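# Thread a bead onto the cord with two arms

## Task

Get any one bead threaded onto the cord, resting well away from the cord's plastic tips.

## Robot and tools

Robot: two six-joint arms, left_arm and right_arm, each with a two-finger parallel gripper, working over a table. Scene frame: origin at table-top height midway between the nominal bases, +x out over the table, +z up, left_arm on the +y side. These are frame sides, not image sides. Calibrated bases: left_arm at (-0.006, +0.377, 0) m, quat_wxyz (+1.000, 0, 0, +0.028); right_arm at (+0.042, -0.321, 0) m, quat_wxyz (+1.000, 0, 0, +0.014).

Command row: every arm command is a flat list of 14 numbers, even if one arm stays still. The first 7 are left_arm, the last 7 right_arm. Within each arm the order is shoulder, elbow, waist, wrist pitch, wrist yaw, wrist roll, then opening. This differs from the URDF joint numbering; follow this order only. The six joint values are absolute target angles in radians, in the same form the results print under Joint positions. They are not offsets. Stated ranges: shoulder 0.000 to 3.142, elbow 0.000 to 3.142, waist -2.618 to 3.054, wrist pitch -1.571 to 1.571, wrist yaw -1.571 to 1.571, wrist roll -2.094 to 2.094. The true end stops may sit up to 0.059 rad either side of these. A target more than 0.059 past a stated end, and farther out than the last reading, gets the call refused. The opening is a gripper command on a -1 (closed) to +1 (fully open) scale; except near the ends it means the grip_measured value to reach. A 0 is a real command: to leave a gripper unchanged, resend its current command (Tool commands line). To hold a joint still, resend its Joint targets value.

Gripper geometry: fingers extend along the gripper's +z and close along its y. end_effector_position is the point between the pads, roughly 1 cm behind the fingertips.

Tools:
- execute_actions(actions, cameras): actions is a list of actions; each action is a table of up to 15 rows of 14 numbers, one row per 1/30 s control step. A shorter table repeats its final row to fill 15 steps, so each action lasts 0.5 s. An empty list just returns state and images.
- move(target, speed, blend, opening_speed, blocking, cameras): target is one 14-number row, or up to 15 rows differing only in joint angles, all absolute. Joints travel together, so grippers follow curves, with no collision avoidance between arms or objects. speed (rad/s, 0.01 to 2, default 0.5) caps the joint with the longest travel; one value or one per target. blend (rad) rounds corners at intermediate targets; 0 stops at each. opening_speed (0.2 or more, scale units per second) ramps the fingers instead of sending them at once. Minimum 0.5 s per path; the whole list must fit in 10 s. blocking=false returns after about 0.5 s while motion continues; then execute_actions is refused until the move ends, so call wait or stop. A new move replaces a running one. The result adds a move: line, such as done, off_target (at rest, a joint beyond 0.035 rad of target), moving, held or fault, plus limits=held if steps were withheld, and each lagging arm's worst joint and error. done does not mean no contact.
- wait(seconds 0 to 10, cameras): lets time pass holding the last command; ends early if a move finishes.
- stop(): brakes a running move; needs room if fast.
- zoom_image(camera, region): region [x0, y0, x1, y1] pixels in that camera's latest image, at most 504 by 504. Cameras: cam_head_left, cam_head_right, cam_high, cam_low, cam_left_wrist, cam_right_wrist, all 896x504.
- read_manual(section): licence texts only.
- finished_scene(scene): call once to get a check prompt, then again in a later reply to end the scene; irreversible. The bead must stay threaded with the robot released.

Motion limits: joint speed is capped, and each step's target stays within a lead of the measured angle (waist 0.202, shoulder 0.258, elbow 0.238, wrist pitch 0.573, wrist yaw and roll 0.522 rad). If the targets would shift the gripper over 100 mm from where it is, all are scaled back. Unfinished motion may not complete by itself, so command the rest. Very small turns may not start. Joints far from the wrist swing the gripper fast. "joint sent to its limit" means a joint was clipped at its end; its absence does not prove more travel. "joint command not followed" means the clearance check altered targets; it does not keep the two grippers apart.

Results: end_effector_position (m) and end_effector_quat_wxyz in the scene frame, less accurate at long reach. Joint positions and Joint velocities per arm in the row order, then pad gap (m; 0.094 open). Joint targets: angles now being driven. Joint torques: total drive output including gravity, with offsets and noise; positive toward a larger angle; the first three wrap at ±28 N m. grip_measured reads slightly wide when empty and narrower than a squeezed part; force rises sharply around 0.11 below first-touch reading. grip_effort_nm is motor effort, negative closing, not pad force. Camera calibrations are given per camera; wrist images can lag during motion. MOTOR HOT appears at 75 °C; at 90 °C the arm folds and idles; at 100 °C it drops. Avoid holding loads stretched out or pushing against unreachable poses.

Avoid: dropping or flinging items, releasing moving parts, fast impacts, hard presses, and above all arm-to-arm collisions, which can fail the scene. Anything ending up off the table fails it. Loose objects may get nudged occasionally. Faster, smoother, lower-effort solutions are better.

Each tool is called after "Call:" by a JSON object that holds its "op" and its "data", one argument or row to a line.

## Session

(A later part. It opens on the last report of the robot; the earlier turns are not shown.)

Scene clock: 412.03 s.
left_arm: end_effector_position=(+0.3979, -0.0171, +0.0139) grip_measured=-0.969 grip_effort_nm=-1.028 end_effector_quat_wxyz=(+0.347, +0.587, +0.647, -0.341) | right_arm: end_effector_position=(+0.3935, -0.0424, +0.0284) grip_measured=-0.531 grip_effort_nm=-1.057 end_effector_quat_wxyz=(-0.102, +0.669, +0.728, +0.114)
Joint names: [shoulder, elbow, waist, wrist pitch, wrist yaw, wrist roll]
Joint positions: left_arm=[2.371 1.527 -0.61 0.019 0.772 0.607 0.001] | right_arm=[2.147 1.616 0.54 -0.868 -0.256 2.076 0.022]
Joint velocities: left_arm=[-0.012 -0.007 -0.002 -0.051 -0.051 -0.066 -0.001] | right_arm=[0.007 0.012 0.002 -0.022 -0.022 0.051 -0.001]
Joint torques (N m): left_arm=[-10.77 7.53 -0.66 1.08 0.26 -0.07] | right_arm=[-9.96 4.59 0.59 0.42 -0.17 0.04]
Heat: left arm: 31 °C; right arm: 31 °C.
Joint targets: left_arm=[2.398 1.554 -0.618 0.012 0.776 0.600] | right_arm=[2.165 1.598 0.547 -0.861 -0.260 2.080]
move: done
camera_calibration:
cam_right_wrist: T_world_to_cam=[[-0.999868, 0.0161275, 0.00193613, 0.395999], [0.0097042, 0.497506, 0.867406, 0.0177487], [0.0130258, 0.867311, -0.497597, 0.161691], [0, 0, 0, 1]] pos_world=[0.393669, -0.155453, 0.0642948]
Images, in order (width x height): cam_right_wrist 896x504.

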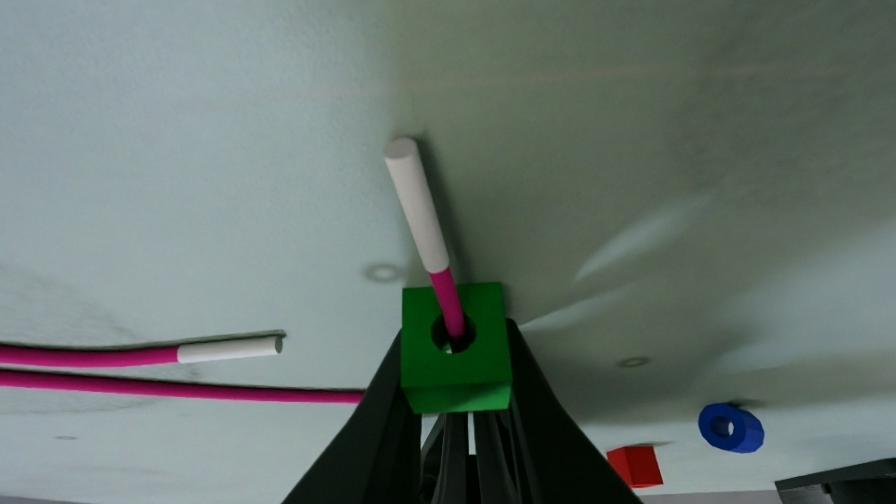

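Call:
{"op": "move", "data": {
  "target": [2.398,1.554,-0.618,0.012,0.776,0.60,-0.5,2.165,1.598,0.547,-0.861,-0.26,2.08,-0.72],
  "opening_speed": 0.8,
  "cameras": []
}}

Call:
{"op": "move", "data": {
  "target": [2.33,1.465,-0.574,0.012,0.819,0.637,-0.5,2.165,1.598,0.547,-0.861,-0.26,2.08,-0.72],
  "speed": 0.15,
  "cameras": []
}}

Call:
{"op": "move", "data": {
  "target": [2.33,1.465,-0.574,0.012,0.819,0.637,-0.98,2.165,1.598,0.547,-0.861,-0.26,2.08,-0.72],
  "opening_speed": 0.6,
  "cameras": ["cam_left_wrist"]
}}

Call:
{"op": "move", "data": {
  "target": [2.398,1.554,-0.618,0.012,0.776,0.60,-0.98,2.165,1.598,0.547,-0.861,-0.26,2.08,-0.72],
  "speed": 0.08,
  "cameras": ["cam_right_wrist"]
}}

Call:
{"op": "move", "data": {
  "target": [2.398,1.554,-0.618,0.012,0.776,0.60,-0.5,2.165,1.598,0.547,-0.861,-0.26,2.08,-0.72],
  "opening_speed": 0.8,
  "cameras": []
}}

Call:
{"op": "move", "data": {
  "target": [2.33,1.465,-0.574,0.012,0.819,0.637,-0.5,2.165,1.598,0.547,-0.861,-0.26,2.08,-0.72],
  "speed": 0.15,
  "cameras": []
}}

Call:
{"op": "move", "data": {
  "target": [2.33,1.465,-0.574,0.012,0.819,0.637,-0.98,2.165,1.598,0.547,-0.861,-0.26,2.08,-0.72],
  "opening_speed": 0.6,
  "cameras": ["cam_left_wrist"]
}}

Call:
{"op": "move", "data": {
  "target": [2.398,1.554,-0.618,0.012,0.776,0.60,-0.98,2.165,1.598,0.547,-0.861,-0.26,2.08,-0.72],
  "speed": 0.08,
  "cameras": ["cam_right_wrist"]
}}

Scene clock: 432.87 s.
left_arm: end_effector_position=(+0.3979, -0.0176, +0.0143) grip_measured=-0.502 grip_effort_nm=0.100 end_effector_quat_wxyz=(+0.347, +0.587, +0.646, -0.342) | right_arm: end_effector_position=(+0.3935, -0.0424, +0.0284) grip_measured=-0.531 grip_effort_nm=-1.057 end_effector_quat_wxyz=(-0.102, +0.669, +0.728, +0.114)
Joint names: [shoulder, elbow, waist, wrist pitch, wrist yaw, wrist roll]
Joint positions: left_arm=[2.371 1.528 -0.61 0.019 0.772 0.606 0.023] | right_arm=[2.147 1.616 0.54 -0.868 -0.256 2.076 0.022]
Joint velocities: left_arm=[0.022 -0.017 -0.002 -0.037 0.066 0.022 0.001] | right_arm=[0.012 -0.002 0.002 -0.051 -0.066 -0.037 0]
Joint torques (N m): left_arm=[-10.77 7.45 -0.61 1.08 0.26 -0.06] | right_arm=[-9.88 4.63 0.65 0.42 -0.19 0.05]
Heat: left arm: 31 °C; right arm: 31 °C.
Joint targets: left_arm=[2.398 1.554 -0.618 0.012 0.776 0.600] | right_arm=[2.165 1.598 0.547 -0.861 -0.260 2.080]
move: done
No camera images: "cameras" was empty.

Scene clock: 433.90 s.
left_arm: end_effector_position=(+0.3931, -0.0076, +0.0135) grip_measured=-0.502 grip_effort_nm=0.085 end_effector_quat_wxyz=(+0.352, +0.591, +0.631, -0.357) | right_arm: end_effector_position=(+0.3935, -0.0424, +0.0284) grip_measured=-0.531 grip_effort_nm=-1.057 end_effector_quat_wxyz=(-0.102, +0.669, +0.728, +0.114)
Joint names: [shoulder, elbow, waist, wrist pitch, wrist yaw, wrist roll]
Joint positions: left_arm=[2.363 1.484 -0.586 0.05 0.83 0.636 0.023] | right_arm=[2.147 1.616 0.54 -0.868 -0.256 2.076 0.022]
Joint velocities: left_arm=[0.002 -0.002 -0.002 0.007 0.022 -0.007 0] | right_arm=[0.007 -0.002 0.017 -0.007 0.007 -0.066 0]
Joint torques (N m): left_arm=[-15.68 3.84 0.95 0.81 0.14 -0.01] | right_arm=[-9.84 4.67 0.57 0.4 -0.19 0.05]
Heat: left arm: 32 °C; right arm: 31 °C.
Joint targets: left_arm=[2.330 1.465 -0.574 0.012 0.819 0.637] | right_arm=[2.165 1.598 0.547 -0.861 -0.260 2.080]
move: off_target (left_arm); left_arm: the wrist pitch is farthest, 0.038 rad from its target
No camera images: "cameras" was empty.

Scene clock: 434.90 s.
left_arm: end_effector_position=(+0.3957, -0.0050, +0.0135) grip_measured=-0.964 grip_effort_nm=-0.935 end_effector_quat_wxyz=(+0.353, +0.590, +0.633, -0.356) | right_arm: end_effector_position=(+0.3935, -0.0424, +0.0284) grip_measured=-0.531 grip_effort_nm=-1.057 end_effector_quat_wxyz=(-0.102, +0.669, +0.728, +0.114)
Joint names: [shoulder, elbow, waist, wrist pitch, wrist yaw, wrist roll]
Joint positions: left_arm=[2.363 1.484 -0.579 0.05 0.83 0.637 0.002] | right_arm=[2.147 1.616 0.54 -0.868 -0.256 2.076 0.022]
Joint velocities: left_arm=[0.002 -0.012 -0.012 0.007 -0.022 0.037 -0.002] | right_arm=[0.007 0.002 -0.007 -0.007 0.037 -0.037 0.001]
Joint torques (N m): left_arm=[-15.68 3.82 0.44 0.78 0.14 -0.02] | right_arm=[-9.84 4.6 0.59 0.42 -0.18 0.04]
Heat: left arm: 32 °C; right arm: 31 °C.
Joint targets: left_arm=[2.330 1.465 -0.574 0.012 0.819 0.637] | right_arm=[2.165 1.598 0.547 -0.861 -0.260 2.080]
move: off_target (left_arm); left_arm: the wrist pitch is farthest, 0.038 rad from its target
camera_calibration:
cam_left_wrist: T_world_to_cam=[[-0.996917, 0.0154231, -0.0769383, 0.399982], [0.0379364, 0.953023, -0.300513, 0.0197364], [0.0686891, -0.302505, -0.95067, 0.0972823], [0, 0, 0, 1]] pos_world=[0.391318, 0.00445017, 0.129188]
Images, in order (width x height): cam_left_wrist 896x504.

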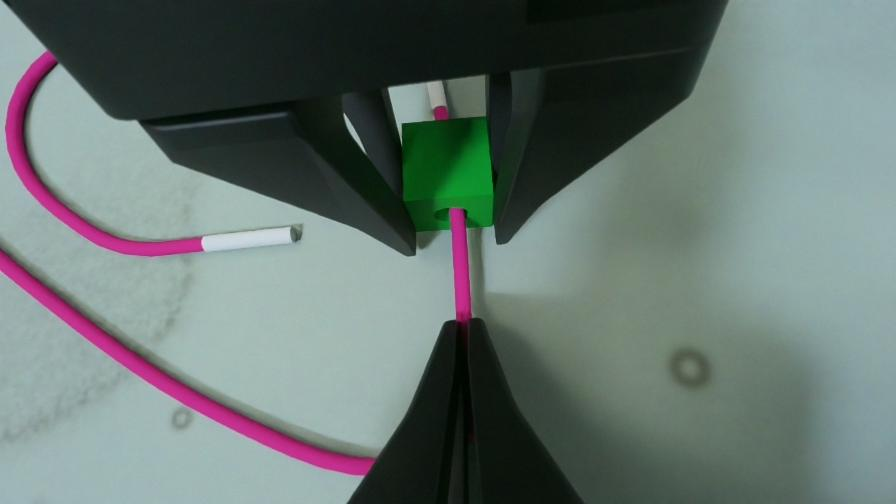

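Scene clock: 436.33 s.
left_arm: end_effector_position=(+0.3980, -0.0172, +0.0141) grip_measured=-0.970 grip_effort_nm=-1.033 end_effector_quat_wxyz=(+0.347, +0.588, +0.646, -0.341) | right_arm: end_effector_position=(+0.3935, -0.0424, +0.0284) grip_measured=-0.531 grip_effort_nm=-1.057 end_effector_quat_wxyz=(-0.102, +0.669, +0.728, +0.114)
Joint names: [shoulder, elbow, waist, wrist pitch, wrist yaw, wrist roll]
Joint positions: left_arm=[2.371 1.527 -0.61 0.019 0.772 0.607 0.001] | right_arm=[2.147 1.616 0.54 -0.868 -0.256 2.076 0.022]
Joint velocities: left_arm=[-0.017 0.002 -0.012 0.007 -0.051 -0.022 -0.001] | right_arm=[-0.022 0.007 -0.017 0.007 -0.081 0.051 0.001]
Joint torques (N m): left_arm=[-10.76 7.51 -0.7 1.08 0.24 -0.08] | right_arm=[-9.88 4.64 0.58 0.4 -0.17 0.05]
Heat: left arm: 31 °C; right arm: 31 °C.
Joint targets: left_arm=[2.398 1.554 -0.618 0.012 0.776 0.600] | right_arm=[2.165 1.598 0.547 -0.861 -0.260 2.080]
move: done
camera_calibration:
cam_right_wrist: T_world_to_cam=[[-0.999868, 0.0161275, 0.00193613, 0.395999], [0.0097042, 0.497506, 0.867406, 0.0177487], [0.0130258, 0.867311, -0.497597, 0.161691], [0, 0, 0, 1]] pos_world=[0.393669, -0.155453, 0.0642948]
Images, in order (width x height): cam_right_wrist 896x504.

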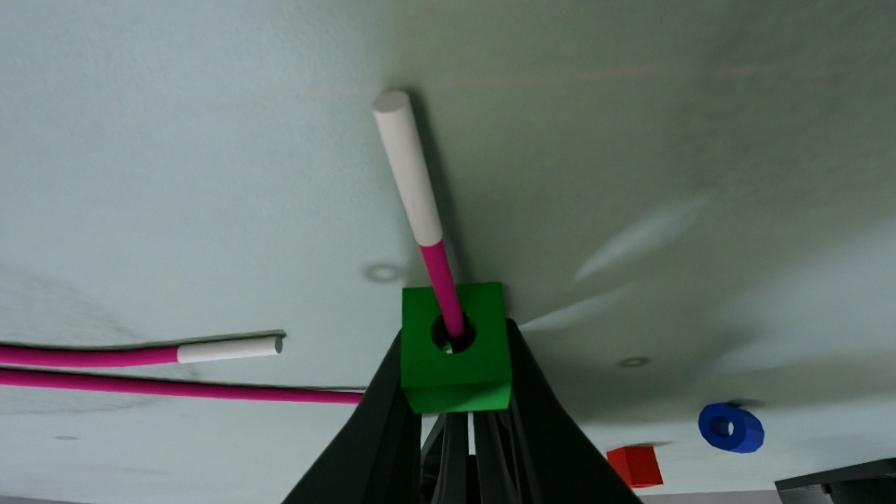

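Scene clock: 437.17 s.
left_arm: end_effector_position=(+0.3978, -0.0178, +0.0144) grip_measured=-0.502 grip_effort_nm=0.095 end_effector_quat_wxyz=(+0.347, +0.588, +0.646, -0.342) | right_arm: end_effector_position=(+0.3935, -0.0424, +0.0284) grip_measured=-0.531 grip_effort_nm=-1.053 end_effector_quat_wxyz=(-0.102, +0.669, +0.728, +0.114)
Joint names: [shoulder, elbow, waist, wrist pitch, wrist yaw, wrist roll]
Joint positions: left_arm=[2.371 1.528 -0.611 0.019 0.772 0.606 0.023] | right_arm=[2.147 1.616 0.54 -0.868 -0.256 2.076 0.022]
Joint velocities: left_arm=[-0.002 0.007 0.017 -0.081 -0.125 0.051 0.001] | right_arm=[-0.007 -0.007 0.007 0.022 0.051 -0.022 0]
Joint torques (N m): left_arm=[-10.76 7.45 -0.59 1.09 0.26 -0.07] | right_arm=[-9.84 4.57 0.54 0.41 -0.18 0.04]
Heat: left arm: 31 °C; right arm: 31 °C.
Joint targets: left_arm=[2.398 1.554 -0.618 0.012 0.776 0.600] | right_arm=[2.165 1.598 0.547 -0.861 -0.260 2.080]
move: done
No camera images: "cameras" was empty.

Scene clock: 438.20 s.
left_arm: end_effector_position=(+0.3933, -0.0074, +0.0134) grip_measured=-0.502 grip_effort_nm=0.090 end_effector_quat_wxyz=(+0.352, +0.591, +0.632, -0.357) | right_arm: end_effector_position=(+0.3935, -0.0424, +0.0284) grip_measured=-0.531 grip_effort_nm=-1.062 end_effector_quat_wxyz=(-0.102, +0.669, +0.728, +0.114)
Joint names: [shoulder, elbow, waist, wrist pitch, wrist yaw, wrist roll]
Joint positions: left_arm=[2.363 1.484 -0.586 0.05 0.83 0.636 0.023] | right_arm=[2.147 1.616 0.54 -0.868 -0.256 2.076 0.022]
Joint velocities: left_arm=[0.002 -0.002 -0.007 -0.051 0.081 0.022 -0.001] | right_arm=[-0.017 -0.022 0.012 -0.007 -0.037 -0.037 -0.002]
Joint torques (N m): left_arm=[-15.65 3.85 0.92 0.8 0.15 -0.03] | right_arm=[-9.94 4.59 0.64 0.42 -0.2 0.05]
Heat: left arm: 32 °C; right arm: 31 °C.
Joint targets: left_arm=[2.330 1.465 -0.574 0.012 0.819 0.637] | right_arm=[2.165 1.598 0.547 -0.861 -0.260 2.080]
move: off_target (left_arm); left_arm: the wrist pitch is farthest, 0.038 rad from its target
No camera images: "cameras" was empty.

Scene clock: 439.20 s.
left_arm: end_effector_position=(+0.3962, -0.0045, +0.0134) grip_measured=-0.968 grip_effort_nm=-0.906 end_effector_quat_wxyz=(+0.353, +0.589, +0.634, -0.356) | right_arm: end_effector_position=(+0.3935, -0.0424, +0.0284) grip_measured=-0.531 grip_effort_nm=-1.053 end_effector_quat_wxyz=(-0.102, +0.669, +0.728, +0.114)
Joint names: [shoulder, elbow, waist, wrist pitch, wrist yaw, wrist roll]
Joint positions: left_arm=[2.363 1.484 -0.578 0.05 0.829 0.637 0.002] | right_arm=[2.147 1.616 0.54 -0.868 -0.256 2.076 0.022]
Joint velocities: left_arm=[-0.017 -0.002 -0.002 -0.051 0.051 -0.037 -0.003] | right_arm=[0.002 0.012 -0.017 0.037 -0.007 0.037 0.001]
Joint torques (N m): left_arm=[-15.64 3.84 0.34 0.8 0.12 -0.01] | right_arm=[-9.85 4.6 0.55 0.41 -0.18 0.06]
Heat: left arm: 32 °C; right arm: 31 °C.
Joint targets: left_arm=[2.330 1.465 -0.574 0.012 0.819 0.637] | right_arm=[2.165 1.598 0.547 -0.861 -0.260 2.080]
move: off_target (left_arm); left_arm: the wrist pitch is farthest, 0.038 rad from its target
camera_calibration:
cam_left_wrist: T_world_to_cam=[[-0.996919, 0.0138051, -0.0772106, 0.400507], [0.0364378, 0.953231, -0.300038, 0.0197996], [0.0694575, -0.301927, -0.950797, 0.0970279], [0, 0, 0, 1]] pos_world=[0.391812, 0.00489277, 0.129118]
Images, in order (width x height): cam_left_wrist 896x504.

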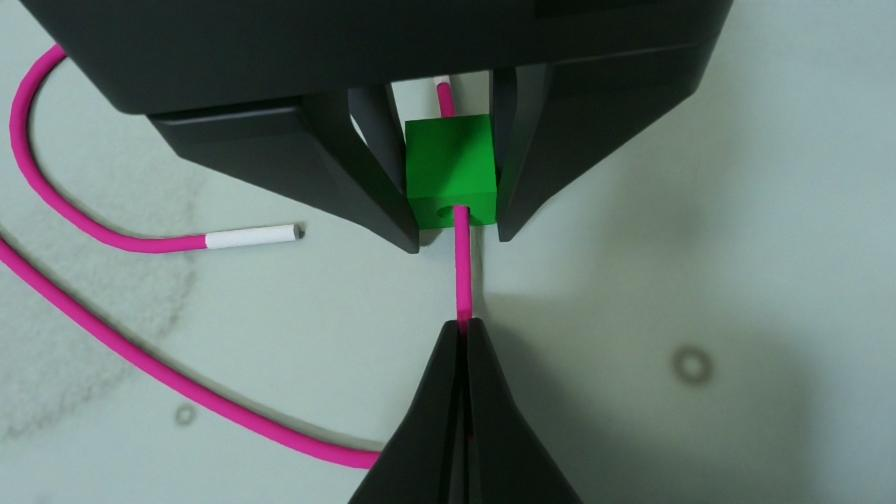

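Scene clock: 440.63 s.
left_arm: end_effector_position=(+0.3980, -0.0172, +0.0140) grip_measured=-0.975 grip_effort_nm=-1.028 end_effector_quat_wxyz=(+0.347, +0.588, +0.646, -0.341) | right_arm: end_effector_position=(+0.3935, -0.0424, +0.0284) grip_measured=-0.531 grip_effort_nm=-1.057 end_effector_quat_wxyz=(-0.102, +0.669, +0.728, +0.114)
Joint names: [shoulder, elbow, waist, wrist pitch, wrist yaw, wrist roll]
Joint positions: left_arm=[2.371 1.527 -0.61 0.02 0.772 0.607 0.001] | right_arm=[2.147 1.616 0.54 -0.868 -0.256 2.076 0.022]
Joint velocities: left_arm=[-0.012 -0.012 -0.007 0.007 0.051 0.051 0] | right_arm=[-0.027 -0.002 0.002 0.007 -0.022 -0.007 0]
Joint torques (N m): left_arm=[-10.74 7.53 -0.61 1.08 0.27 -0.08] | right_arm=[-9.84 4.64 0.62 0.4 -0.17 0.07]
Heat: left arm: 31 °C; right arm: 31 °C.
Joint targets: left_arm=[2.398 1.554 -0.618 0.012 0.776 0.600] | right_arm=[2.165 1.598 0.547 -0.861 -0.260 2.080]
move: done
camera_calibration:
cam_right_wrist: T_world_to_cam=[[-0.999868, 0.0161275, 0.00193613, 0.395999], [0.0097042, 0.497506, 0.867406, 0.0177487], [0.0130258, 0.867311, -0.497597, 0.161691], [0, 0, 0, 1]] pos_world=[0.393669, -0.155453, 0.0642948]
Images, in order (width x height): cam_right_wrist 896x504.

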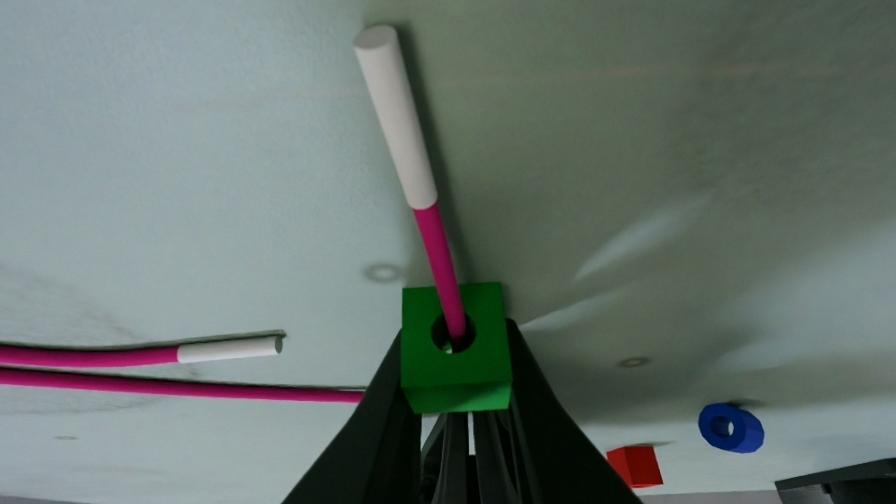

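Call:
{"op": "move", "data": {
  "target": [2.398,1.554,-0.618,0.012,0.776,0.60,-0.5,2.165,1.598,0.547,-0.861,-0.26,2.08,-0.72],
  "opening_speed": 0.8,
  "cameras": []
}}

Call:
{"op": "move", "data": {
  "target": [2.33,1.465,-0.574,0.012,0.819,0.637,-0.5,2.165,1.598,0.547,-0.861,-0.26,2.08,-0.72],
  "speed": 0.15,
  "cameras": []
}}

Call:
{"op": "move", "data": {
  "target": [2.33,1.465,-0.574,0.012,0.819,0.637,-0.98,2.165,1.598,0.547,-0.861,-0.26,2.08,-0.72],
  "opening_speed": 0.6,
  "cameras": []
}}

Call:
{"op": "move", "data": {
  "target": [2.398,1.554,-0.618,0.012,0.776,0.60,-0.98,2.165,1.598,0.547,-0.861,-0.26,2.08,-0.72],
  "speed": 0.08,
  "cameras": ["cam_right_wrist"]
}}

Call:
{"op": "move", "data": {
  "target": [2.398,1.554,-0.618,0.012,0.776,0.60,-0.5,2.165,1.598,0.547,-0.861,-0.26,2.08,-0.72],
  "opening_speed": 0.8,
  "cameras": []
}}

Call:
{"op": "move", "data": {
  "target": [2.33,1.465,-0.574,0.012,0.819,0.637,-0.5,2.165,1.598,0.547,-0.861,-0.26,2.08,-0.72],
  "speed": 0.15,
  "cameras": []
}}

Call:
{"op": "move", "data": {
  "target": [2.33,1.465,-0.574,0.012,0.819,0.637,-0.98,2.165,1.598,0.547,-0.861,-0.26,2.08,-0.72],
  "opening_speed": 0.6,
  "cameras": []
}}

Call:
{"op": "move", "data": {
  "target": [2.398,1.554,-0.618,0.012,0.776,0.60,-0.98,2.165,1.598,0.547,-0.861,-0.26,2.08,-0.72],
  "speed": 0.08,
  "cameras": ["cam_right_wrist","cam_high","cam_low"]
}}

Call:
{"op": "move", "data": {
  "target": [2.398,1.554,-0.618,0.012,0.776,0.60,-0.5,2.165,1.598,0.547,-0.861,-0.26,2.08,-0.72],
  "opening_speed": 0.8,
  "cameras": ["cam_left_wrist"]
}}

Scene clock: 456.33 s.
left_arm: end_effector_position=(+0.3978, -0.0178, +0.0144) grip_measured=-0.502 grip_effort_nm=0.090 end_effector_quat_wxyz=(+0.347, +0.588, +0.646, -0.342) | right_arm: end_effector_position=(+0.3935, -0.0424, +0.0284) grip_measured=-0.531 grip_effort_nm=-1.057 end_effector_quat_wxyz=(-0.102, +0.669, +0.728, +0.114)
Joint names: [shoulder, elbow, waist, wrist pitch, wrist yaw, wrist roll]
Joint positions: left_arm=[2.371 1.528 -0.611 0.02 0.772 0.606 0.023] | right_arm=[2.147 1.616 0.54 -0.868 -0.256 2.076 0.022]
Joint velocities: left_arm=[0.012 -0.007 0.007 -0.037 -0.007 -0.037 0] | right_arm=[0.002 0.007 -0.017 -0.037 -0.051 0.051 0]
Joint torques (N m): left_arm=[-10.76 7.45 -0.59 1.08 0.26 -0.07] | right_arm=[-9.84 4.59 0.61 0.4 -0.18 0.05]
Heat: left arm: 32 °C; right arm: 31 °C.
Joint targets: left_arm=[2.398 1.554 -0.618 0.012 0.776 0.600] | right_arm=[2.165 1.598 0.547 -0.861 -0.260 2.080]
move: done
No camera images: "cameras" was empty.

Scene clock: 457.37 s.
left_arm: end_effector_position=(+0.3933, -0.0074, +0.0134) grip_measured=-0.502 grip_effort_nm=0.095 end_effector_quat_wxyz=(+0.352, +0.591, +0.632, -0.357) | right_arm: end_effector_position=(+0.3935, -0.0424, +0.0284) grip_measured=-0.531 grip_effort_nm=-1.057 end_effector_quat_wxyz=(-0.102, +0.669, +0.728, +0.114)
Joint names: [shoulder, elbow, waist, wrist pitch, wrist yaw, wrist roll]
Joint positions: left_arm=[2.363 1.484 -0.586 0.05 0.83 0.636 0.023] | right_arm=[2.147 1.616 0.54 -0.868 -0.256 2.076 0.022]
Joint velocities: left_arm=[0.012 -0.002 -0.007 -0.022 -0.022 0.051 -0.001] | right_arm=[-0.007 -0.012 -0.022 0.051 -0.081 0.081 0.001]
Joint torques (N m): left_arm=[-15.65 3.84 0.94 0.8 0.15 -0.01] | right_arm=[-9.81 4.62 0.65 0.4 -0.19 0.06]
Heat: left arm: 32 °C; right arm: 31 °C.
Joint targets: left_arm=[2.330 1.465 -0.574 0.012 0.819 0.637] | right_arm=[2.165 1.598 0.547 -0.861 -0.260 2.080]
move: off_target (left_arm); left_arm: the wrist pitch is farthest, 0.038 rad from its target
No camera images: "cameras" was empty.

Scene clock: 458.50 s.
left_arm: end_effector_position=(+0.3961, -0.0047, +0.0134) grip_measured=-0.975 grip_effort_nm=-0.984 end_effector_quat_wxyz=(+0.353, +0.589, +0.633, -0.356) | right_arm: end_effector_position=(+0.3935, -0.0424, +0.0284) grip_measured=-0.531 grip_effort_nm=-1.057 end_effector_quat_wxyz=(-0.102, +0.669, +0.728, +0.114)
Joint names: [shoulder, elbow, waist, wrist pitch, wrist yaw, wrist roll]
Joint positions: left_arm=[2.363 1.484 -0.579 0.05 0.829 0.637 0.001] | right_arm=[2.147 1.616 0.54 -0.868 -0.256 2.076 0.022]
Joint velocities: left_arm=[0.017 0.002 -0.027 0.007 -0.022 0.007 -0.001] | right_arm=[0.007 -0.017 -0.012 -0.081 -0.007 -0.022 0]
Joint torques (N m): left_arm=[-15.64 3.84 0.38 0.8 0.15 -0.01] | right_arm=[-9.8 4.57 0.57 0.41 -0.18 0.05]
Heat: left arm: 32 °C; right arm: 31 °C.
Joint targets: left_arm=[2.330 1.465 -0.574 0.012 0.819 0.637] | right_arm=[2.165 1.598 0.547 -0.861 -0.260 2.080]
move: off_target (left_arm); left_arm: the wrist pitch is farthest, 0.038 rad from its target
No camera images: "cameras" was empty.

Scene clock: 459.93 s.
left_arm: end_effector_position=(+0.3980, -0.0173, +0.0144) grip_measured=-0.979 grip_effort_nm=-1.028 end_effector_quat_wxyz=(+0.347, +0.588, +0.646, -0.342) | right_arm: end_effector_position=(+0.3935, -0.0424, +0.0284) grip_measured=-0.531 grip_effort_nm=-1.057 end_effector_quat_wxyz=(-0.102, +0.669, +0.728, +0.114)
Joint names: [shoulder, elbow, waist, wrist pitch, wrist yaw, wrist roll]
Joint positions: left_arm=[2.37 1.527 -0.61 0.02 0.773 0.607 0.001] | right_arm=[2.147 1.616 0.54 -0.868 -0.256 2.076 0.022]
Joint velocities: left_arm=[0.012 0.012 -0.007 0.066 0.007 0.095 -0.001] | right_arm=[-0.012 -0.007 -0.002 -0.037 -0.066 -0.007 -0.001]
Joint torques (N m): left_arm=[-10.71 7.53 -0.72 1.08 0.26 -0.09] | right_arm=[-9.83 4.66 0.59 0.39 -0.18 0.06]
Heat: left arm: 32 °C; right arm: 31 °C.
Joint targets: left_arm=[2.398 1.554 -0.618 0.012 0.776 0.600] | right_arm=[2.165 1.598 0.547 -0.861 -0.260 2.080]
move: done
camera_calibration:
cam_right_wrist: T_world_to_cam=[[-0.999868, 0.0161275, 0.00193613, 0.395999], [0.0097042, 0.497506, 0.867406, 0.0177487], [0.0130258, 0.867311, -0.497597, 0.161691], [0, 0, 0, 1]] pos_world=[0.393669, -0.155453, 0.0642948]
Images, in order (width x height): cam_right_wrist 896x504.

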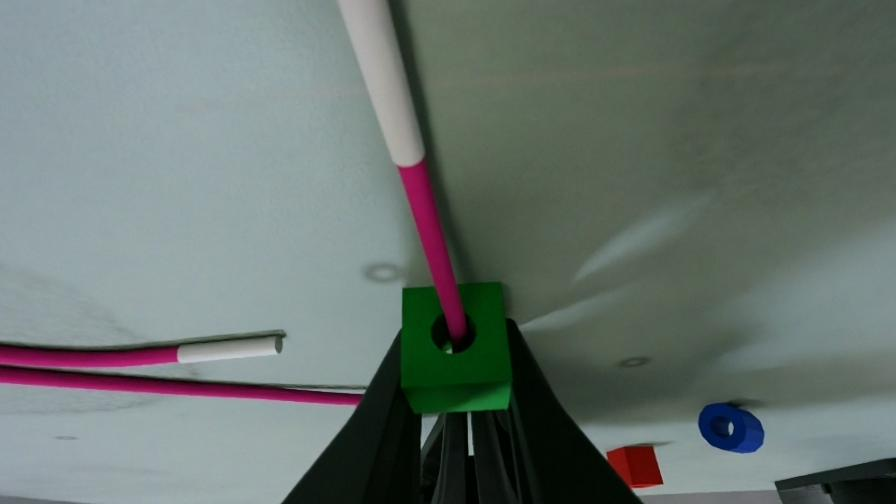

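Scene clock: 460.77 s.
left_arm: end_effector_position=(+0.3980, -0.0176, +0.0146) grip_measured=-0.502 grip_effort_nm=0.095 end_effector_quat_wxyz=(+0.347, +0.588, +0.646, -0.341) | right_arm: end_effector_position=(+0.3935, -0.0424, +0.0284) grip_measured=-0.531 grip_effort_nm=-1.057 end_effector_quat_wxyz=(-0.102, +0.669, +0.728, +0.114)
Joint names: [shoulder, elbow, waist, wrist pitch, wrist yaw, wrist roll]
Joint positions: left_arm=[2.37 1.528 -0.61 0.019 0.772 0.606 0.023] | right_arm=[2.147 1.616 0.54 -0.868 -0.256 2.076 0.022]
Joint velocities: left_arm=[-0.002 -0.007 0.007 -0.037 0.037 0.007 -0.001] | right_arm=[0.012 -0.022 0.017 -0.022 -0.037 -0.022 -0.002]
Joint torques (N m): left_arm=[-10.71 7.46 -0.62 1.08 0.26 -0.07] | right_arm=[-9.89 4.66 0.65 0.42 -0.18 0.05]
Heat: left arm: 32 °C; right arm: 31 °C.
Joint targets: left_arm=[2.398 1.554 -0.618 0.012 0.776 0.600] | right_arm=[2.165 1.598 0.547 -0.861 -0.260 2.080]
move: done
No camera images: "cameras" was empty.

Scene clock: 461.80 s.
left_arm: end_effector_position=(+0.3931, -0.0075, +0.0133) grip_measured=-0.502 grip_effort_nm=0.095 end_effector_quat_wxyz=(+0.351, +0.591, +0.632, -0.357) | right_arm: end_effector_position=(+0.3935, -0.0424, +0.0284) grip_measured=-0.531 grip_effort_nm=-1.053 end_effector_quat_wxyz=(-0.102, +0.669, +0.728, +0.114)
Joint names: [shoulder, elbow, waist, wrist pitch, wrist yaw, wrist roll]
Joint positions: left_arm=[2.363 1.484 -0.586 0.049 0.83 0.636 0.023] | right_arm=[2.147 1.616 0.54 -0.868 -0.256 2.076 0.022]
Joint velocities: left_arm=[-0.012 0.002 -0.017 -0.007 0.051 0.007 0] | right_arm=[-0.002 -0.007 0.007 -0.081 0.007 -0.037 0]
Joint torques (N m): left_arm=[-15.65 3.84 0.94 0.81 0.14 -0.01] | right_arm=[-9.85 4.62 0.54 0.42 -0.19 0.05]
Heat: left arm: 32 °C; right arm: 31 °C.
Joint targets: left_arm=[2.330 1.465 -0.574 0.012 0.819 0.637] | right_arm=[2.165 1.598 0.547 -0.861 -0.260 2.080]
move: off_target (left_arm); left_arm: the wrist pitch is farthest, 0.037 rad from its target
No camera images: "cameras" was empty.

Scene clock: 462.80 s.
left_arm: end_effector_position=(+0.3959, -0.0048, +0.0134) grip_measured=-0.968 grip_effort_nm=-0.911 end_effector_quat_wxyz=(+0.353, +0.590, +0.633, -0.356) | right_arm: end_effector_position=(+0.3935, -0.0424, +0.0284) grip_measured=-0.531 grip_effort_nm=-1.053 end_effector_quat_wxyz=(-0.102, +0.669, +0.728, +0.114)
Joint names: [shoulder, elbow, waist, wrist pitch, wrist yaw, wrist roll]
Joint positions: left_arm=[2.363 1.484 -0.579 0.05 0.829 0.637 0.002] | right_arm=[2.147 1.616 0.54 -0.868 -0.256 2.076 0.022]
Joint velocities: left_arm=[-0.002 -0.007 0.007 -0.022 0.037 -0.022 -0.002] | right_arm=[0.002 0.002 -0.002 0.007 0.022 0.007 -0.001]
Joint torques (N m): left_arm=[-15.65 3.82 0.4 0.79 0.15 -0.01] | right_arm=[-9.84 4.63 0.59 0.4 -0.17 0.06]
Heat: left arm: 32 °C; right arm: 31 °C.
Joint targets: left_arm=[2.330 1.465 -0.574 0.012 0.819 0.637] | right_arm=[2.165 1.598 0.547 -0.861 -0.260 2.080]
move: off_target (left_arm); left_arm: the wrist pitch is farthest, 0.038 rad from its target
No camera images: "cameras" was empty.

Scene clock: 464.23 s.
left_arm: end_effector_position=(+0.3980, -0.0173, +0.0144) grip_measured=-0.976 grip_effort_nm=-1.028 end_effector_quat_wxyz=(+0.347, +0.588, +0.646, -0.342) | right_arm: end_effector_position=(+0.3935, -0.0424, +0.0284) grip_measured=-0.531 grip_effort_nm=-1.057 end_effector_quat_wxyz=(-0.102, +0.669, +0.728, +0.114)
Joint names: [shoulder, elbow, waist, wrist pitch, wrist yaw, wrist roll]
Joint positions: left_arm=[2.37 1.527 -0.61 0.02 0.773 0.607 0.001] | right_arm=[2.147 1.616 0.54 -0.868 -0.256 2.076 0.022]
Joint velocities: left_arm=[-0.002 -0.002 -0.007 -0.007 0.022 0.022 -0.001] | right_arm=[-0.002 0.007 -0.022 0.007 0.007 -0.022 0]
Joint torques (N m): left_arm=[-10.71 7.56 -0.7 1.07 0.25 -0.08] | right_arm=[-9.88 4.62 0.59 0.41 -0.18 0.06]
Heat: left arm: 32 °C; right arm: 31 °C.
Joint targets: left_arm=[2.398 1.554 -0.618 0.012 0.776 0.600] | right_arm=[2.165 1.598 0.547 -0.861 -0.260 2.080]
move: done
camera_calibration:
cam_right_wrist: T_world_to_cam=[[-0.999868, 0.0161275, 0.00193613, 0.395999], [0.0097042, 0.497506, 0.867406, 0.0177487], [0.0130258, 0.867311, -0.497597, 0.161691], [0, 0, 0, 1]] pos_world=[0.393669, -0.155453, 0.0642948]
Images, in order (width x height): cam_high 896x504, cam_low 896x504, cam_right_wrist 896x504.

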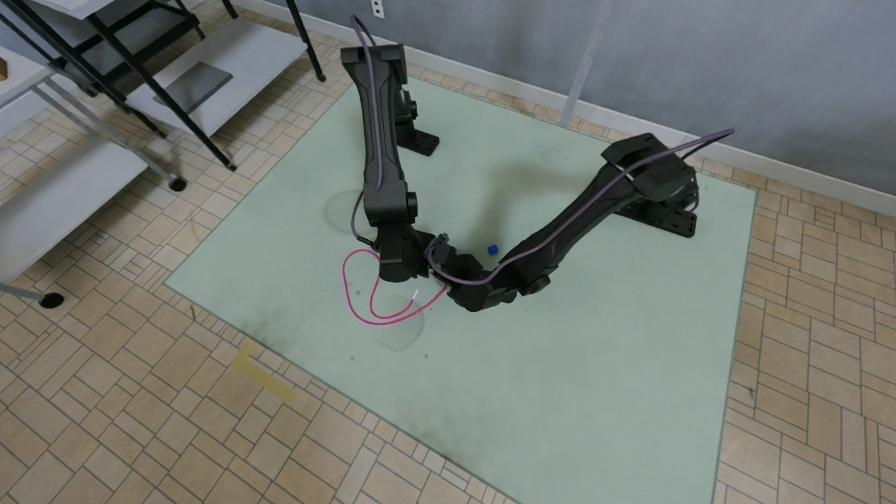

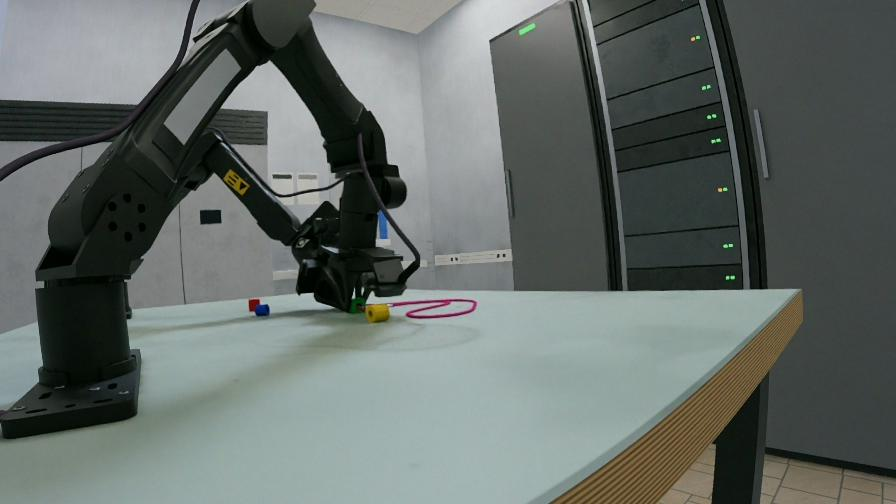

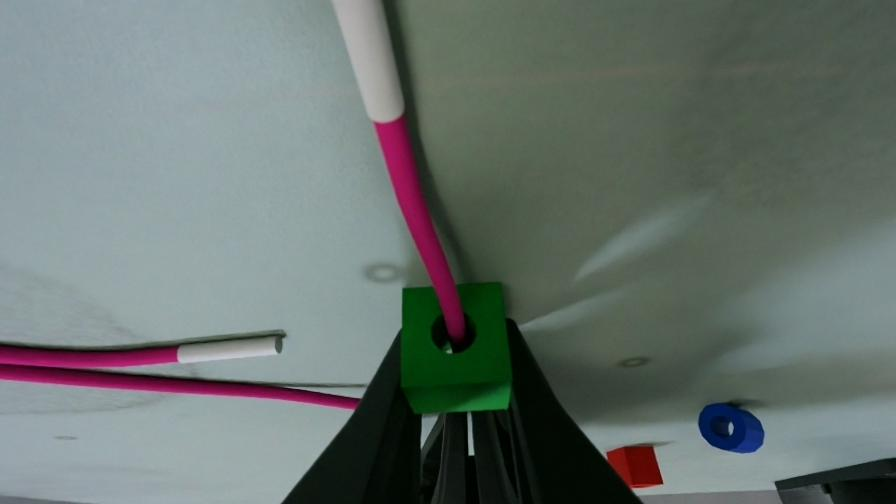

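Scene clock: 465.07 s.
left_arm: end_effector_position=(+0.3979, -0.0176, +0.0145) grip_measured=-0.502 grip_effort_nm=0.095 end_effector_quat_wxyz=(+0.347, +0.588, +0.646, -0.342) | right_arm: end_effector_position=(+0.3935, -0.0424, +0.0284) grip_measured=-0.531 grip_effort_nm=-1.057 end_effector_quat_wxyz=(-0.102, +0.669, +0.728, +0.114)
Joint names: [shoulder, elbow, waist, wrist pitch, wrist yaw, wrist roll]
Joint positions: left_arm=[2.37 1.528 -0.61 0.019 0.772 0.606 0.023] | right_arm=[2.147 1.616 0.54 -0.868 -0.256 2.076 0.022]
Joint velocities: left_arm=[0.007 0.002 0.002 0.022 -0.051 0.022 0] | right_arm=[-0.022 -0.012 -0.007 -0.037 -0.066 0.022 -0.001]
Joint torques (N m): left_arm=[-10.73 7.47 -0.62 1.08 0.27 -0.07] | right_arm=[-9.89 4.64 0.55 0.41 -0.18 0.05]
Heat: left arm: 32 °C; right arm: 31 °C.
Joint targets: left_arm=[2.398 1.554 -0.618 0.012 0.776 0.600] | right_arm=[2.165 1.598 0.547 -0.861 -0.260 2.080]
move: done
camera_calibration:
cam_left_wrist: T_world_to_cam=[[-0.997111, -0.00619537, -0.0757058, 0.402109], [0.0144128, 0.963131, -0.268647, 0.0409844], [0.074579, -0.268962, -0.960259, 0.0926119], [0, 0, 0, 1]] pos_world=[0.39345, -0.012073, 0.130384]
Images, in order (width x height): cam_left_wrist 896x504.

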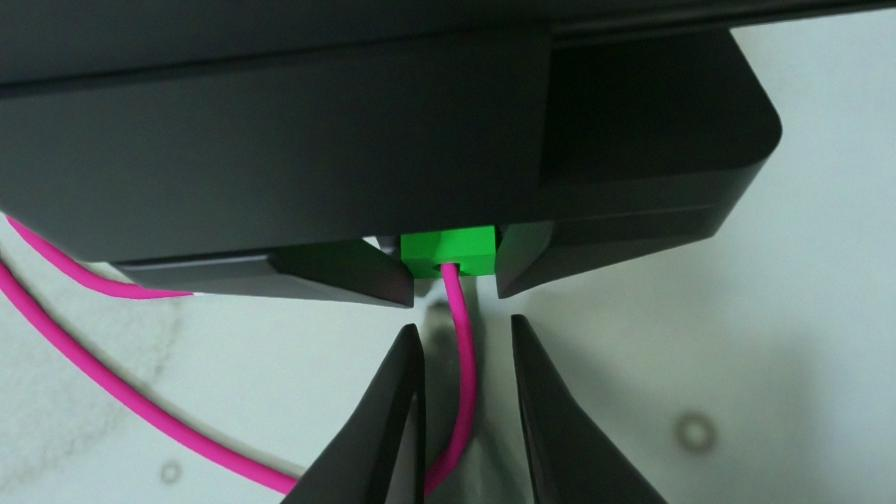

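Call:
{"op": "move", "data": {
  "target": [
    [2.33,1.465,-0.574,0.012,0.819,0.637,-0.5,2.165,1.598,0.547,-0.861,-0.26,2.08,-0.72],
    [2.20,1.45,-0.45,0.05,0.819,0.637,-0.5,2.165,1.598,0.547,-0.861,-0.26,2.08,-0.72],
    [1.75,1.3,-0.2,0.05,0.6,0.637,-0.5,2.165,1.598,0.547,-0.861,-0.26,2.08,-0.72]
  ],
  "speed": [0.2,0.3,0.5],
  "cameras": ["cam_left_wrist","cam_right_wrist"]
}}

Call:
{"op": "move", "data": {
  "target": [1.75,1.3,-0.2,0.05,0.6,0.637,-0.5,2.165,1.598,0.547,-0.861,-0.26,2.08,-0.2],
  "opening_speed": 0.4,
  "cameras": ["cam_right_wrist"]
}}

Scene clock: 481.50 s.
left_arm: end_effector_position=(+0.4919, +0.2038, +0.2258) grip_measured=-0.502 grip_effort_nm=0.090 end_effector_quat_wxyz=(+0.560, +0.453, +0.684, -0.117) | right_arm: end_effector_position=(+0.3935, -0.0424, +0.0284) grip_measured=-0.531 grip_effort_nm=-1.053 end_effector_quat_wxyz=(-0.102, +0.669, +0.728, +0.114)
Joint names: [shoulder, elbow, waist, wrist pitch, wrist yaw, wrist roll]
Joint positions: left_arm=[1.784 1.305 -0.202 0.047 0.6 0.635 0.023] | right_arm=[2.147 1.616 0.54 -0.868 -0.256 2.076 0.022]
Joint velocities: left_arm=[0.002 0.007 -0.017 -0.022 0.007 0.051 -0.001] | right_arm=[-0.017 -0.002 0.002 0.051 0.022 -0.007 -0.001]
Joint torques (N m): left_arm=[-12.18 6.05 0.14 1.44 0.11 0] | right_arm=[-9.88 4.64 0.62 0.4 -0.19 0.05]
Heat: left arm: 32 °C; right arm: 31 °C.
Joint targets: left_arm=[1.750 1.300 -0.200 0.050 0.600 0.637] | right_arm=[2.165 1.598 0.547 -0.861 -0.260 2.080]
move: done
camera_calibration:
cam_left_wrist: T_world_to_cam=[[-0.740902, -0.492135, -0.45702, 0.572395], [-0.345597, 0.862843, -0.36887, 0.103398], [0.57587, -0.115352, -0.809363, 0.0361013], [0, 0, 0, 1]] pos_world=[0.439033, 0.196644, 0.328955]
cam_right_wrist: T_world_to_cam=[[-0.999868, 0.0161275, 0.00193613, 0.395999], [0.0097042, 0.497506, 0.867406, 0.0177487], [0.0130258, 0.867311, -0.497597, 0.161691], [0, 0, 0, 1]] pos_world=[0.393669, -0.155453, 0.0642948]
Images, in order (width x height): cam_left_wrist 896x504, cam_right_wrist 896x504.

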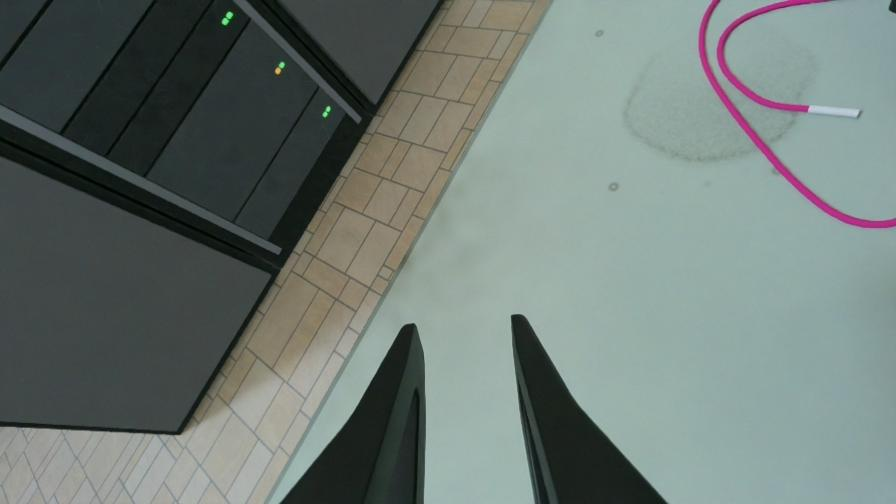

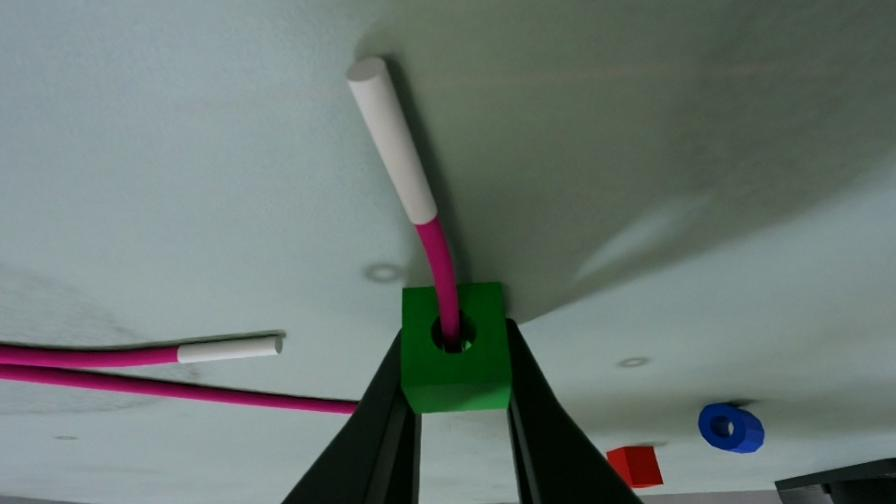

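Scene clock: 483.00 s.
left_arm: end_effector_position=(+0.4920, +0.2039, +0.2258) grip_measured=-0.502 grip_effort_nm=0.090 end_effector_quat_wxyz=(+0.560, +0.453, +0.684, -0.116) | right_arm: end_effector_position=(+0.3935, -0.0424, +0.0284) grip_measured=-0.203 grip_effort_nm=0.125 end_effector_quat_wxyz=(-0.102, +0.669, +0.728, +0.114)
Joint names: [shoulder, elbow, waist, wrist pitch, wrist yaw, wrist roll]
Joint positions: left_arm=[1.784 1.305 -0.202 0.047 0.6 0.635 0.023] | right_arm=[2.147 1.616 0.54 -0.868 -0.256 2.076 0.037]
Joint velocities: left_arm=[0.017 -0.012 -0.007 -0.066 0.037 -0.022 0] | right_arm=[-0.012 -0.002 -0.022 0.007 -0.007 -0.022 -0.002]
Joint torques (N m): left_arm=[-12.19 6.06 0.13 1.44 0.1 0] | right_arm=[-9.88 4.67 0.64 0.41 -0.19 0.05]
Heat: left arm: 33 °C; right arm: 31 °C.
Joint targets: left_arm=[1.750 1.300 -0.200 0.050 0.600 0.637] | right_arm=[2.165 1.598 0.547 -0.861 -0.260 2.080]
move: done
camera_calibration:
cam_right_wrist: T_world_to_cam=[[-0.999868, 0.0161275, 0.00193613, 0.395999], [0.0097042, 0.497506, 0.867406, 0.0177487], [0.0130258, 0.867311, -0.497597, 0.161691], [0, 0, 0, 1]] pos_world=[0.393669, -0.155453, 0.0642948]
Images, in order (width x height): cam_right_wrist 896x504.

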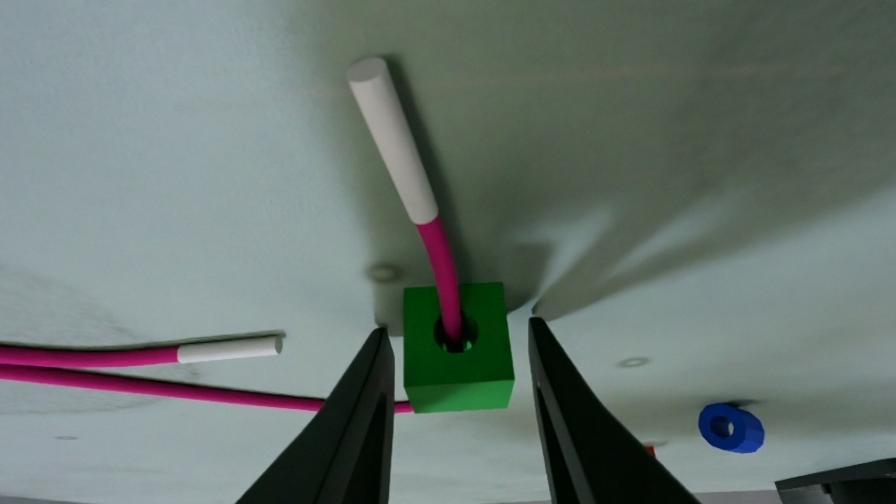

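Call:
{"op": "move", "data": {
  "target": [1.75,1.3,-0.2,0.05,0.6,0.637,-0.5,2.165,1.598,0.547,-0.861,-0.26,2.08,-0.72],
  "opening_speed": 0.4,
  "cameras": ["cam_right_wrist"]
}}

Call:
{"op": "move", "data": {
  "target": [2.20,1.45,-0.45,0.05,0.819,0.637,-0.5,2.165,1.598,0.547,-0.861,-0.26,2.08,-0.72],
  "speed": 0.5,
  "cameras": ["cam_left_wrist"]
}}

Scene clock: 494.97 s.
left_arm: end_effector_position=(+0.4921, +0.2039, +0.2258) grip_measured=-0.502 grip_effort_nm=0.090 end_effector_quat_wxyz=(+0.560, +0.453, +0.684, -0.116) | right_arm: end_effector_position=(+0.3935, -0.0424, +0.0284) grip_measured=-0.531 grip_effort_nm=-1.053 end_effector_quat_wxyz=(-0.102, +0.669, +0.728, +0.114)
Joint names: [shoulder, elbow, waist, wrist pitch, wrist yaw, wrist roll]
Joint positions: left_arm=[1.784 1.305 -0.202 0.047 0.599 0.635 0.023] | right_arm=[2.147 1.616 0.54 -0.868 -0.256 2.076 0.022]
Joint velocities: left_arm=[-0.002 0.002 -0.007 0.022 -0.037 0.051 -0.001] | right_arm=[-0.002 -0.002 -0.002 -0.007 -0.066 -0.095 0]
Joint torques (N m): left_arm=[-12.18 6.06 0.13 1.45 0.1 0] | right_arm=[-9.85 4.64 0.57 0.41 -0.18 0.05]
Heat: left arm: 33 °C; right arm: 31 °C.
Joint targets: left_arm=[1.750 1.300 -0.200 0.050 0.600 0.637] | right_arm=[2.165 1.598 0.547 -0.861 -0.260 2.080]
move: done
camera_calibration:
cam_right_wrist: T_world_to_cam=[[-0.999868, 0.0161275, 0.00193613, 0.395999], [0.0097042, 0.497506, 0.867406, 0.0177487], [0.0130258, 0.867311, -0.497597, 0.161691], [0, 0, 0, 1]] pos_world=[0.393669, -0.155453, 0.0642948]
Images, in order (width x height): cam_right_wrist 896x504.

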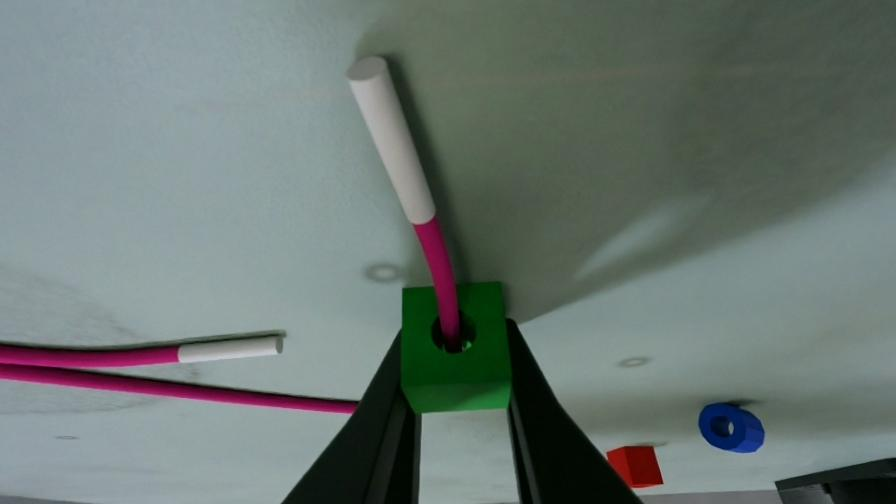

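Scene clock: 496.50 s.
left_arm: end_effector_position=(+0.4404, +0.0542, +0.0783) grip_measured=-0.502 grip_effort_nm=0.085 end_effector_quat_wxyz=(+0.419, +0.553, +0.652, -0.307) | right_arm: end_effector_position=(+0.3935, -0.0423, +0.0285) grip_measured=-0.531 grip_effort_nm=-1.053 end_effector_quat_wxyz=(-0.103, +0.669, +0.728, +0.114)
Joint names: [shoulder, elbow, waist, wrist pitch, wrist yaw, wrist roll]
Joint positions: left_arm=[2.188 1.422 -0.451 0.043 0.799 0.635 0.023] | right_arm=[2.147 1.616 0.54 -0.868 -0.257 2.076 0.022]
Joint velocities: left_arm=[0.007 -0.002 0.012 0.007 -0.007 0.051 0] | right_arm=[-0.007 -0.002 0.007 -0.007 -0.022 0.037 0.001]
Joint torques (N m): left_arm=[-11.02 7.88 0.06 1.28 0.39 0] | right_arm=[-9.88 4.67 0.53 0.39 -0.18 0.05]
Heat: left arm: 33 °C; right arm: 31 °C.
Joint targets: left_arm=[2.200 1.450 -0.450 0.050 0.819 0.637] | right_arm=[2.165 1.598 0.547 -0.861 -0.260 2.080]
move: done
camera_calibration:
cam_left_wrist: T_world_to_cam=[[-0.974763, -0.137513, -0.175859, 0.454952], [-0.0737112, 0.941834, -0.327896, 0.0330228], [0.21072, -0.306659, -0.928201, 0.10965], [0, 0, 0, 1]] pos_world=[0.422799, 0.0650849, 0.192613]
Images, in order (width x height): cam_left_wrist 896x504.

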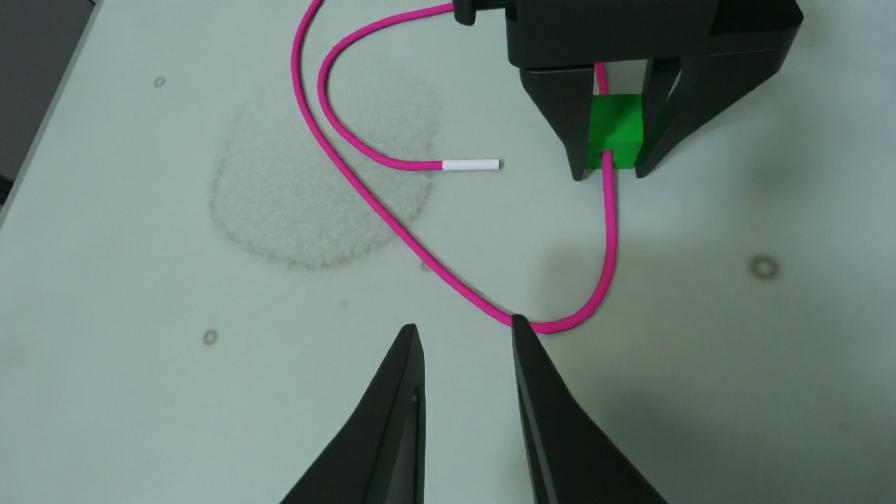

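Call:
{"op": "move", "data": {
  "target": [
    [2.22,1.385,-0.565,0.012,0.819,0.637,-0.3,2.165,1.598,0.547,-0.861,-0.26,2.08,-0.72],
    [2.31,1.445,-0.572,0.012,0.819,0.637,-0.3,2.165,1.598,0.547,-0.861,-0.26,2.08,-0.72]
  ],
  "speed": 0.25,
  "cameras": ["cam_left_wrist"]
}}

Scene clock: 506.00 s.
left_arm: end_effector_position=(+0.3872, +0.0088, +0.0209) grip_measured=-0.302 grip_effort_nm=0.095 end_effector_quat_wxyz=(+0.342, +0.583, +0.650, -0.347) | right_arm: end_effector_position=(+0.3935, -0.0423, +0.0285) grip_measured=-0.531 grip_effort_nm=-1.053 end_effector_quat_wxyz=(-0.103, +0.669, +0.728, +0.114)
Joint names: [shoulder, elbow, waist, wrist pitch, wrist yaw, wrist roll]
Joint positions: left_arm=[2.291 1.419 -0.571 0.013 0.804 0.635 0.033] | right_arm=[2.147 1.616 0.54 -0.868 -0.257 2.076 0.022]
Joint velocities: left_arm=[-0.002 0.002 0.007 0.007 -0.007 -0.007 0] | right_arm=[-0.002 -0.002 -0.007 -0.022 -0.066 0.037 0.001]
Joint torques (N m): left_arm=[-10.77 7.36 -0.12 1.1 0.37 0] | right_arm=[-9.87 4.64 0.58 0.39 -0.18 0.05]
Heat: left arm: 32 °C; right arm: 32 °C.
Joint targets: left_arm=[2.310 1.445 -0.572 0.012 0.819 0.637] | right_arm=[2.165 1.598 0.547 -0.861 -0.260 2.080]
move: done
camera_calibration:
cam_left_wrist: T_world_to_cam=[[-0.998332, -0.00911084, -0.0570127, 0.392264], [0.00660089, 0.962985, -0.269475, 0.0204792], [0.0573575, -0.269402, -0.961318, 0.113347], [0, 0, 0, 1]] pos_world=[0.384973, 0.0143886, 0.136845]
Images, in order (width x height): cam_left_wrist 896x504.

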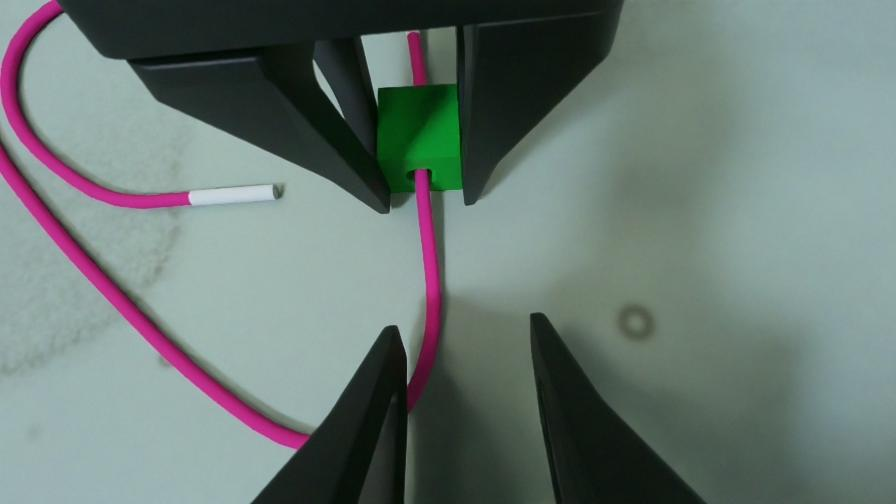

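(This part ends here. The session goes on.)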